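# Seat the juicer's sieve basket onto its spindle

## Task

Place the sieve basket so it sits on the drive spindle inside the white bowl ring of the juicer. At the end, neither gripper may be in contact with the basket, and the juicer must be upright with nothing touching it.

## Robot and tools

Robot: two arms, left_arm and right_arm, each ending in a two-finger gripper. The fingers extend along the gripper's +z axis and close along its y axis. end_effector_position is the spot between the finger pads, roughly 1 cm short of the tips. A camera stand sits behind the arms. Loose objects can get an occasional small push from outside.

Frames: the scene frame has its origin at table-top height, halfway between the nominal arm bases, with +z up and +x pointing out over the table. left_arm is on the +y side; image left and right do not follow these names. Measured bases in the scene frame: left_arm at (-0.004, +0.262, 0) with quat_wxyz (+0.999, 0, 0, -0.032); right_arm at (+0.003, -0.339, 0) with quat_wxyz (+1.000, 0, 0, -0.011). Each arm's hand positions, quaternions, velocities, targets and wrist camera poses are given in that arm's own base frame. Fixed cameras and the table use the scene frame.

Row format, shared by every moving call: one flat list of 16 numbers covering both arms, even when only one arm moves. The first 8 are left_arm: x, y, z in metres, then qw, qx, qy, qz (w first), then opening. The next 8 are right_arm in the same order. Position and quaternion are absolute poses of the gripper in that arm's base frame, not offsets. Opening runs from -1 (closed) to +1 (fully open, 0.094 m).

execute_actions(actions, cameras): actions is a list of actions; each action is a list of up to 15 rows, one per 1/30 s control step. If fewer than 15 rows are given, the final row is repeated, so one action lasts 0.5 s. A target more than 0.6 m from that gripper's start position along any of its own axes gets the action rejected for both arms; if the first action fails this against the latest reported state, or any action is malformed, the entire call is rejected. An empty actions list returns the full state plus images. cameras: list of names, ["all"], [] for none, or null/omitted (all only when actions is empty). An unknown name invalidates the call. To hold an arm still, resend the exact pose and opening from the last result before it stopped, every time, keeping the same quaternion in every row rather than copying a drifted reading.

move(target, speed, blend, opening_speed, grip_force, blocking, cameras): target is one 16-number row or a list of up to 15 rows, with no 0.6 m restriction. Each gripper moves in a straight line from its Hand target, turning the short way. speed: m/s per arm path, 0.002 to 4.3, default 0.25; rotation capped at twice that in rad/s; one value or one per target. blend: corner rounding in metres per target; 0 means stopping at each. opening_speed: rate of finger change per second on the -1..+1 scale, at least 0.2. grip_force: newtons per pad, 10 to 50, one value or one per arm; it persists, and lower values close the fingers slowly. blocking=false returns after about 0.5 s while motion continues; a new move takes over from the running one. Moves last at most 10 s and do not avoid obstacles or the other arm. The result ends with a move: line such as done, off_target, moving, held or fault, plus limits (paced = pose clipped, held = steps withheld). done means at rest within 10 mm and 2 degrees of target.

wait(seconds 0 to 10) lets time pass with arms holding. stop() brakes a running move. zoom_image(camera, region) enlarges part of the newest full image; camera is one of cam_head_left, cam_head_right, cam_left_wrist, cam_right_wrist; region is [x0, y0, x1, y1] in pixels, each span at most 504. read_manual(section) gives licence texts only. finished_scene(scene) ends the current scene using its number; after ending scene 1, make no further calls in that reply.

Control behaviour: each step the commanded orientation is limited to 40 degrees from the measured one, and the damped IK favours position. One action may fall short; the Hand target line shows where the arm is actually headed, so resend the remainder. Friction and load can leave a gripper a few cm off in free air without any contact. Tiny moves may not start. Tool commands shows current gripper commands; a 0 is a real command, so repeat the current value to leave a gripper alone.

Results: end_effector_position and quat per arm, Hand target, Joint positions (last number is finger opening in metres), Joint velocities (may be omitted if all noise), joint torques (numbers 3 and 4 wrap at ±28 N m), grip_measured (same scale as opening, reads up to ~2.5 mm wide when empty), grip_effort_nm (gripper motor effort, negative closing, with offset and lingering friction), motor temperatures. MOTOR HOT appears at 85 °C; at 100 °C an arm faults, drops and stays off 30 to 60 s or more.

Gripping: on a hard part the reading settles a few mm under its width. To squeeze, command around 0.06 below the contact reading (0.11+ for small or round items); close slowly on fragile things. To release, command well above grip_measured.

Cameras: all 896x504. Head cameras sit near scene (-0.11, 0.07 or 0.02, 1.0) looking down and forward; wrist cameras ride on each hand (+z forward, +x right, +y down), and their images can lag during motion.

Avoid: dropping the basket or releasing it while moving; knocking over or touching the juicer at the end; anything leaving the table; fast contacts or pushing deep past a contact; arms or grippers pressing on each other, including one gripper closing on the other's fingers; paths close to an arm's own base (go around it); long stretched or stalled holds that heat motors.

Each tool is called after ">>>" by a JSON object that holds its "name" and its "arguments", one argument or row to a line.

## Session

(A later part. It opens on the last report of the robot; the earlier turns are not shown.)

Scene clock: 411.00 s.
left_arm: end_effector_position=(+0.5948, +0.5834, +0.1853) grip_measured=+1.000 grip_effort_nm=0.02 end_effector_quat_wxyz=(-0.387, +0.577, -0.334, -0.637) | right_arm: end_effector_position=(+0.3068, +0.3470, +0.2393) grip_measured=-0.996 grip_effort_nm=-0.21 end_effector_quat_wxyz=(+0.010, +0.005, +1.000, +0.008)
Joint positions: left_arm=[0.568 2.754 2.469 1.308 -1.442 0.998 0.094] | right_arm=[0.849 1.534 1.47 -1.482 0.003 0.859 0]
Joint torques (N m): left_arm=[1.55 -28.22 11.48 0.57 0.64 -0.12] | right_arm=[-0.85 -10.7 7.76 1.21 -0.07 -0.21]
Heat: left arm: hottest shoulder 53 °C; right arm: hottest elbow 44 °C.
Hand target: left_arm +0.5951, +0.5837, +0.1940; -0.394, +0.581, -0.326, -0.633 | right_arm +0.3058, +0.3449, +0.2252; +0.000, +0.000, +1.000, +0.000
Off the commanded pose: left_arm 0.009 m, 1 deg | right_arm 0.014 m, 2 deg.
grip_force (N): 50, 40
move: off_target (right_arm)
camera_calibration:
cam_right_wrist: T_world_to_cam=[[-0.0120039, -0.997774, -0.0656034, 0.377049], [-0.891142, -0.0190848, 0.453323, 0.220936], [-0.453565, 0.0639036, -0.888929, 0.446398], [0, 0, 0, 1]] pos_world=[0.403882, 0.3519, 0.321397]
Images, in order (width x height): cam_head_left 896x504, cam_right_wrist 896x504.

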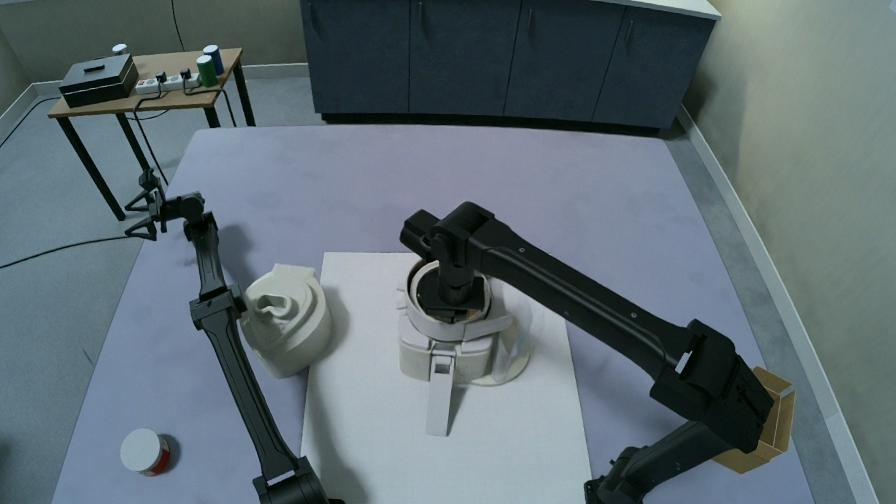

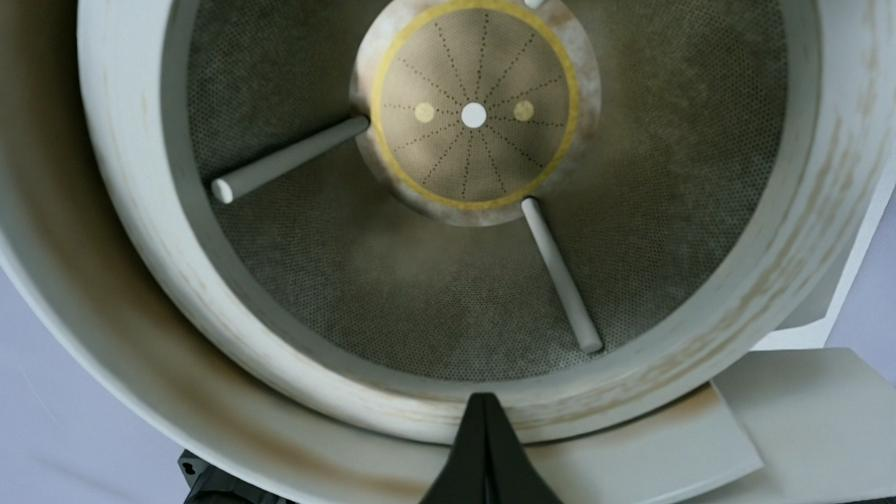

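>>> {"name": "move", "arguments": {
  "target": [
    [0.5953,0.5837,0.1941,-0.394,0.581,-0.326,-0.633,1,0.31,0.345,0.26,0,0,1,0,-1],
    [0.5953,0.5837,0.1941,-0.394,0.581,-0.326,-0.633,1,0.37,0.375,0.255,0,0,1,0,-1],
    [0.5953,0.5837,0.1941,-0.394,0.581,-0.326,-0.633,1,0.37,0.38,0.22,0,0,1,0,-1],
    [0.5953,0.5837,0.1941,-0.394,0.581,-0.326,-0.633,1,0.38,0.415,0.22,0,0,1,0,-1]
  ],
  "speed": [0.1,0.15,0.08,0.03],
  "cameras": ["cam_head_left","cam_right_wrist"]
}}

>>> {"name": "zoom_image", "arguments": {
  "camera": "cam_head_left",
  "region": [400, 240, 500, 340]
}}

Scene clock: 426.43 s.
left_arm: end_effector_position=(+0.5948, +0.5834, +0.1853) grip_measured=+1.000 grip_effort_nm=0.02 end_effector_quat_wxyz=(-0.387, +0.577, -0.334, -0.637) | right_arm: end_effector_position=(+0.3726, +0.3954, +0.2007) grip_measured=-0.996 grip_effort_nm=-0.20 end_effector_quat_wxyz=(-0.015, +0.001, +1.000, -0.017)
Joint positions: left_arm=[0.568 2.754 2.469 1.308 -1.442 0.998 0.094] | right_arm=[0.816 1.801 1.708 -1.524 0.001 0.818 0]
Joint torques (N m): left_arm=[0.97 -27.11 11.38 0.58 0.58 -0.09] | right_arm=[0.73 -14.56 15.28 0.18 -0.01 0.07]
Heat: left arm: hottest shoulder 53 °C; right arm: hottest elbow 43 °C.
Hand target: left_arm +0.5951, +0.5837, +0.1940; -0.394, +0.581, -0.326, -0.633 | right_arm +0.3788, +0.4139, +0.2200; +0.000, +0.000, +1.000, +0.001
Off the commanded pose: left_arm 0.009 m, 1 deg | right_arm 0.028 m, 3 deg.
grip_force (N): 50, 40
move: off_target (right_arm)
camera_calibration:
cam_right_wrist: T_world_to_cam=[[-0.00599711, -0.999881, -0.0142477, 0.411825], [-0.867507, -0.00188479, 0.497421, 0.273604], [-0.497388, 0.0153431, -0.867392, 0.470066], [0, 0, 0, 1]] pos_world=[0.473629, 0.405079, 0.277503]
Images, in order (width x height): cam_head_left 896x504, cam_right_wrist 896x504.

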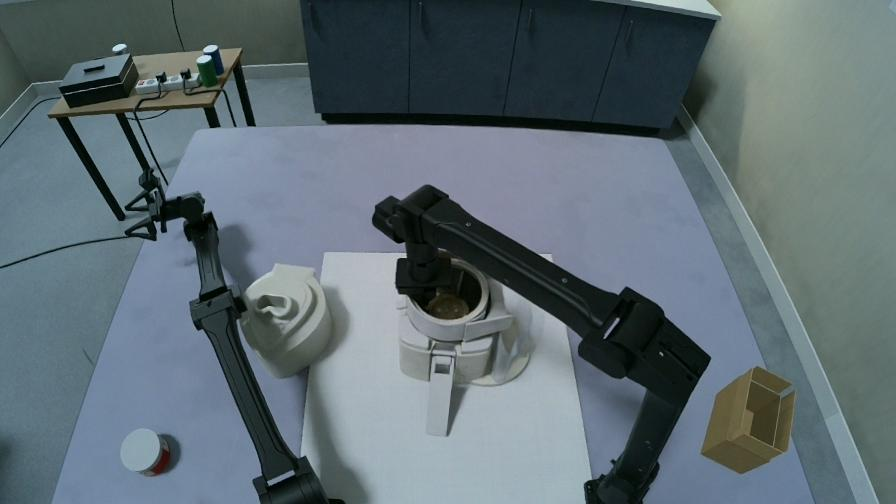

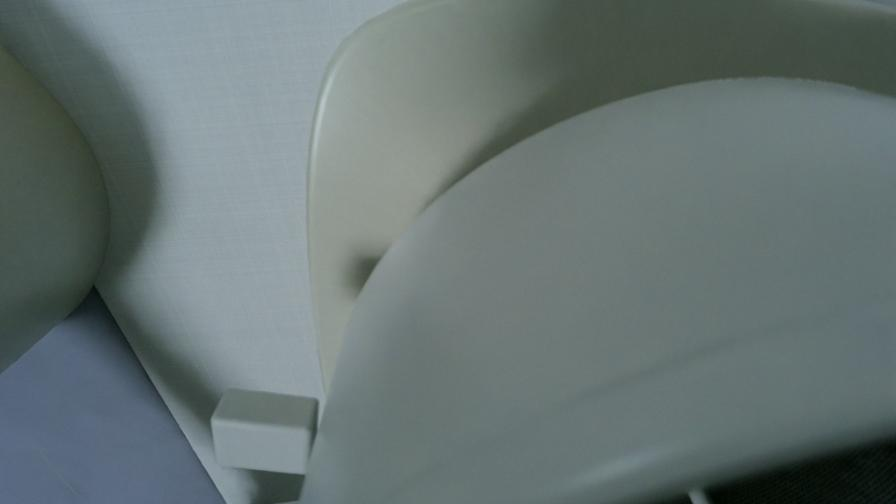

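Scaled by 5.040 from the camera's 896x504 image, which has a finer 1280x720 frame.

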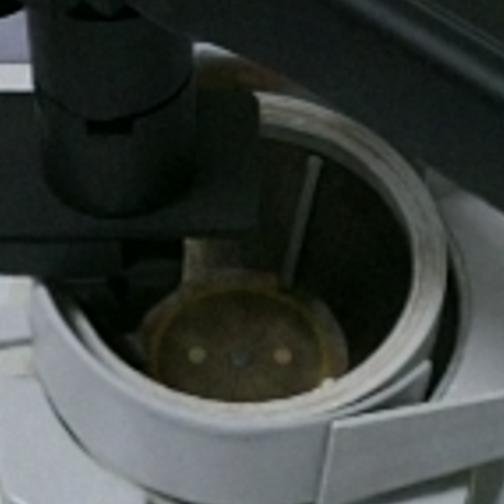

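>>> {"name": "move", "arguments": {
  "target": [
    [0.5953,0.5837,0.1941,-0.394,0.581,-0.326,-0.633,1,0.37,0.37,0.225,0,0,1,0,-1],
    [0.5953,0.5837,0.1941,-0.394,0.581,-0.326,-0.633,1,0.37,0.36,0.28,0,0,1,0,-1],
    [0.5953,0.5837,0.1941,-0.394,0.581,-0.326,-0.633,1,0.39,0.33,0.36,0,0,1,0,-1]
  ],
  "speed": [0.06,0.08,0.2],
  "cameras": ["cam_head_left","cam_right_wrist"]
}}

>>> {"name": "zoom_image", "arguments": {
  "camera": "cam_head_left",
  "region": [400, 240, 500, 340]
}}

Scene clock: 440.57 s.
left_arm: end_effector_position=(+0.5948, +0.5834, +0.1853) grip_measured=+1.000 grip_effort_nm=0.02 end_effector_quat_wxyz=(-0.387, +0.577, -0.334, -0.637) | right_arm: end_effector_position=(+0.3812, +0.3253, +0.3398) grip_measured=-0.996 grip_effort_nm=-0.20 end_effector_quat_wxyz=(+0.034, +0.004, +0.999, +0.028)
Joint positions: left_arm=[0.568 2.754 2.469 1.308 -1.442 0.998 0.094] | right_arm=[0.708 1.614 1.827 -1.696 0.001 0.716 0]
Joint torques (N m): left_arm=[1.73 -27.05 11.32 0.54 0.63 -0.11] | right_arm=[-0.91 -12.28 14.78 0.34 -0.01 -0.2]
Heat: left arm: hottest shoulder 53 °C; right arm: hottest elbow 46 °C.
Hand target: left_arm +0.5951, +0.5837, +0.1940; -0.394, +0.581, -0.326, -0.633 | right_arm +0.3891, +0.3292, +0.3591; +0.048, +0.000, +0.998, +0.041
Off the commanded pose: left_arm 0.009 m, 1 deg | right_arm 0.023 m, 5 deg.
joint sent to its limit (right arm) — joint 4 (wrist pitch), lower limit. The joint targets are off in orientation, not in position.
grip_force (N): 50, 40
move: off_target (right_arm)
camera_calibration:
cam_right_wrist: T_world_to_cam=[[-0.00669907, -0.994407, -0.105401, 0.373262], [-0.91214, -0.0371211, 0.408193, 0.270522], [-0.409823, 0.0988751, -0.90679, 0.548904], [0, 0, 0, 1]] pos_world=[0.474208, 0.326943, 0.426658]
Images, in order (width x height): cam_head_left 896x504, cam_right_wrist 896x504.

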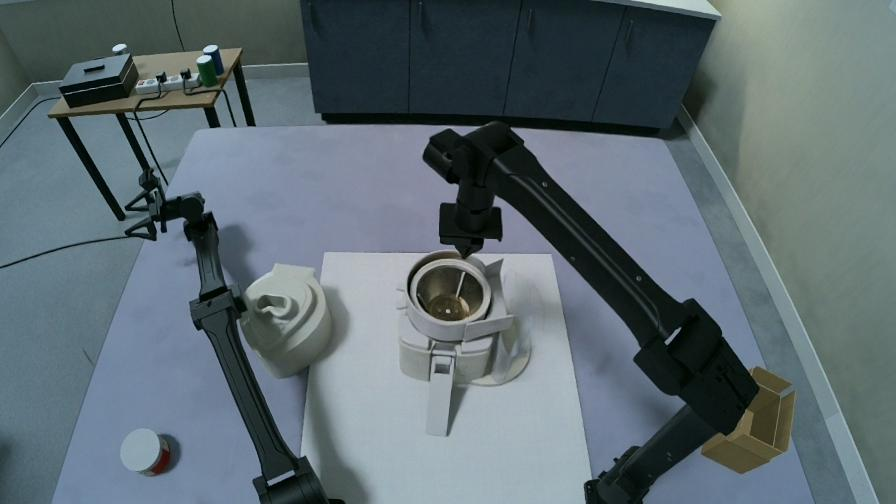

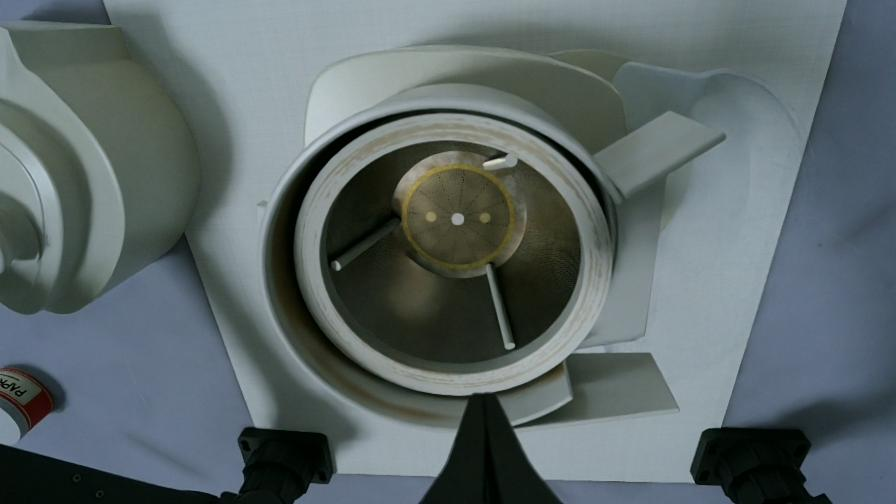

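Scaled by 5.040 from the camera's 896x504 image, which has a finer 1280x720 frame.

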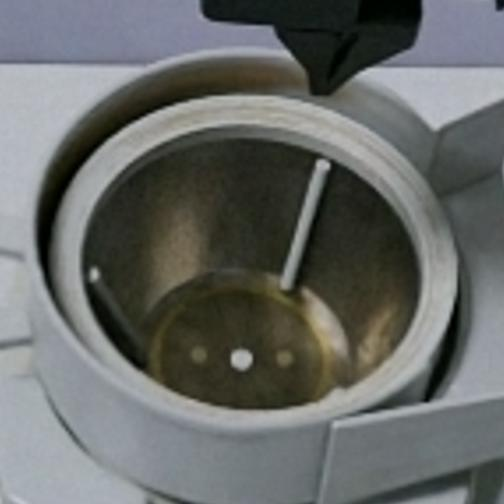

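>>> {"name": "move", "arguments": {
  "target": [
    [0.5953,0.5837,0.1941,-0.394,0.581,-0.326,-0.633,1,0.308,0.345,0.27,0,0,1,0,-1],
    [0.5953,0.5837,0.1941,-0.394,0.581,-0.326,-0.633,1,0.308,0.345,0.218,0,0,1,0,-1]
  ],
  "speed": [0.2,0.05],
  "cameras": ["cam_right_wrist"]
}}

>>> {"name": "move", "arguments": {
  "target": [
    [0.5953,0.5837,0.1941,-0.394,0.581,-0.326,-0.633,1,0.308,0.345,0.27,0,0,1,0,-1],
    [0.5953,0.5837,0.1941,-0.394,0.581,-0.326,-0.633,1,0.36,0.30,0.38,0.1,0,0.995,0,-1]
  ],
  "speed": [0.1,0.25],
  "cameras": ["cam_head_left","cam_right_wrist"]
}}

>>> {"name": "zoom_image", "arguments": {
  "camera": "cam_head_left",
  "region": [400, 240, 500, 340]
}}

Scene clock: 449.43 s.
left_arm: end_effector_position=(+0.5948, +0.5834, +0.1853) grip_measured=+1.000 grip_effort_nm=0.02 end_effector_quat_wxyz=(-0.387, +0.577, -0.334, -0.637) | right_arm: end_effector_position=(+0.3134, +0.3463, +0.2274) grip_measured=-0.996 grip_effort_nm=-0.20 end_effector_quat_wxyz=(+0.008, -0.003, +1.000, +0.005)
Joint positions: left_arm=[0.568 2.754 2.469 1.308 -1.442 0.998 0.094] | right_arm=[0.838 1.551 1.459 -1.461 0.005 0.831 0]
Joint torques (N m): left_arm=[1.85 -26.81 11.14 0.53 0.53 -0.12] | right_arm=[0.21 -11.34 7.77 1.18 -0.1 0.07]
Motor temperatures (°C): left_arm=[26 53 45 26 26 26 27] | right_arm=[28 34 48 23 27 25 26]
Heat: left arm: hottest shoulder 53 °C; right arm: hottest elbow 48 °C.
Hand target: left_arm +0.5951, +0.5837, +0.1940; -0.394, +0.581, -0.326, -0.633 | right_arm +0.3080, +0.3450, +0.2180; +0.000, +0.000, +1.000, +0.000
Off the commanded pose: left_arm 0.009 m, 1 deg | right_arm 0.011 m, 1 deg.
grip_force (N): 50, 40
move: off_target (right_arm)
camera_calibration:
cam_right_wrist: T_world_to_cam=[[0.00407732, -0.998286, -0.0583875, 0.369101], [-0.889133, -0.0303395, 0.456642, 0.234796], [-0.457631, 0.0500524, -0.887733, 0.444663], [0, 0, 0, 1]] pos_world=[0.410751, 0.353336, 0.309075]
Images, in order (width x height): cam_right_wrist 896x504.

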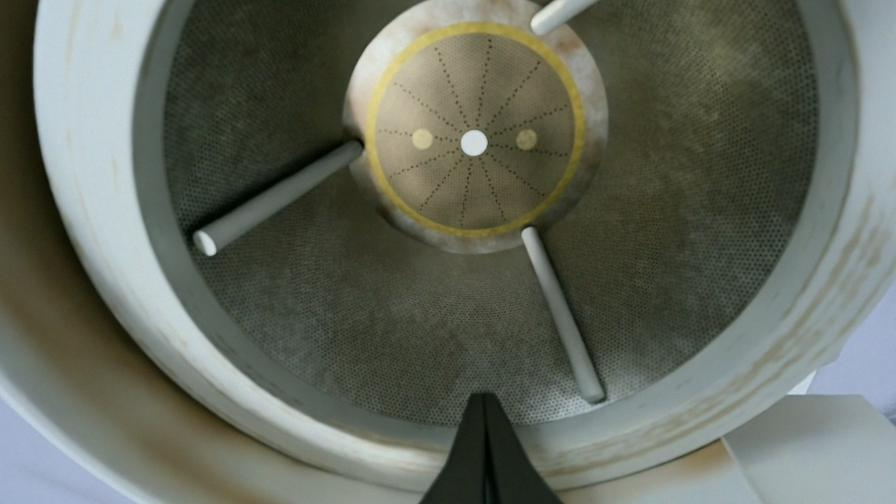

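Scene clock: 451.80 s.
left_arm: end_effector_position=(+0.5948, +0.5834, +0.1853) grip_measured=+1.000 grip_effort_nm=0.02 end_effector_quat_wxyz=(-0.387, +0.577, -0.334, -0.637) | right_arm: end_effector_position=(+0.3509, +0.2958, +0.3573) grip_measured=-0.996 grip_effort_nm=-0.20 end_effector_quat_wxyz=(+0.086, +0.001, +0.996, -0.012)
Joint positions: left_arm=[0.568 2.754 2.469 1.308 -1.442 0.998 0.094] | right_arm=[0.753 1.492 1.727 -1.696 0.136 0.748 0]
Joint torques (N m): left_arm=[2.37 -27.34 11.36 0.66 0.62 -0.09] | right_arm=[-1.2 -10.7 15.17 0.38 0.16 -0.2]
Heat: left arm: hottest shoulder 53 °C; right arm: hottest elbow 48 °C.
Hand target: left_arm +0.5951, +0.5837, +0.1940; -0.394, +0.581, -0.326, -0.633 | right_arm +0.3591, +0.2993, +0.3795; +0.103, +0.000, +0.995, +0.002
Off the commanded pose: left_arm 0.009 m, 1 deg | right_arm 0.025 m, 2 deg.
joint sent to its limit (right arm) — joint 4 (wrist pitch), lower limit. The joint targets still meet the commanded pose.
grip_force (N): 50, 40
move: off_target (right_arm)
camera_calibration:
cam_right_wrist: T_world_to_cam=[[0.000263144, -0.999703, -0.0243648, 0.315803], [-0.950027, -0.0078558, 0.312068, 0.273565], [-0.312167, 0.0230651, -0.949747, 0.558785], [0, 0, 0, 1]] pos_world=[0.434245, 0.30497, 0.453028]
Images, in order (width x height): cam_head_left 896x504, cam_right_wrist 896x504.

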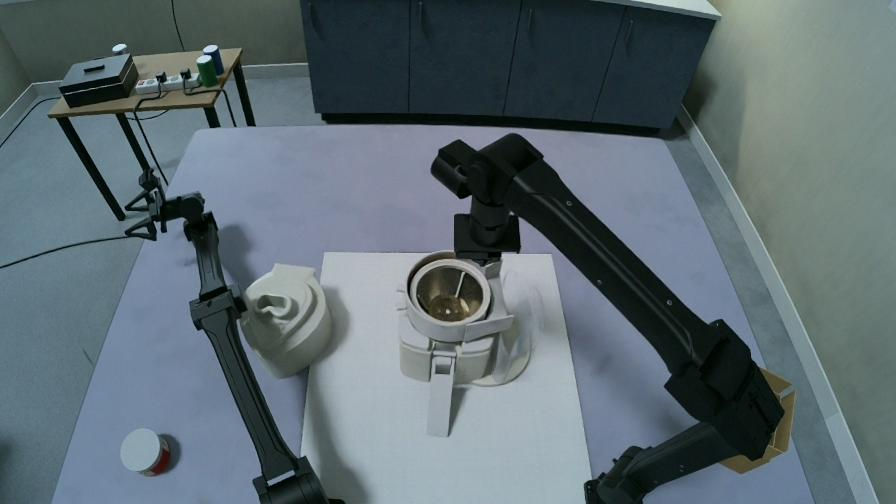

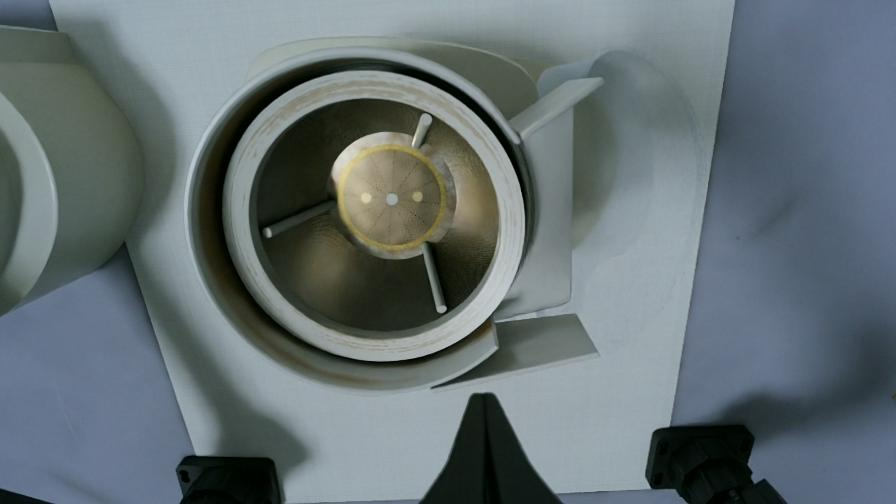

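Scaled by 5.040 from the camera's 896x504 image, which has a finer 1280x720 frame.

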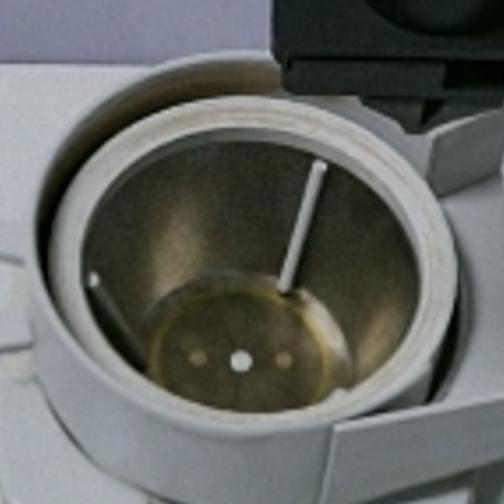

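>>> {"name": "finished_scene", "arguments": {
  "scene": 1
}}

The scene is finished: the task was done.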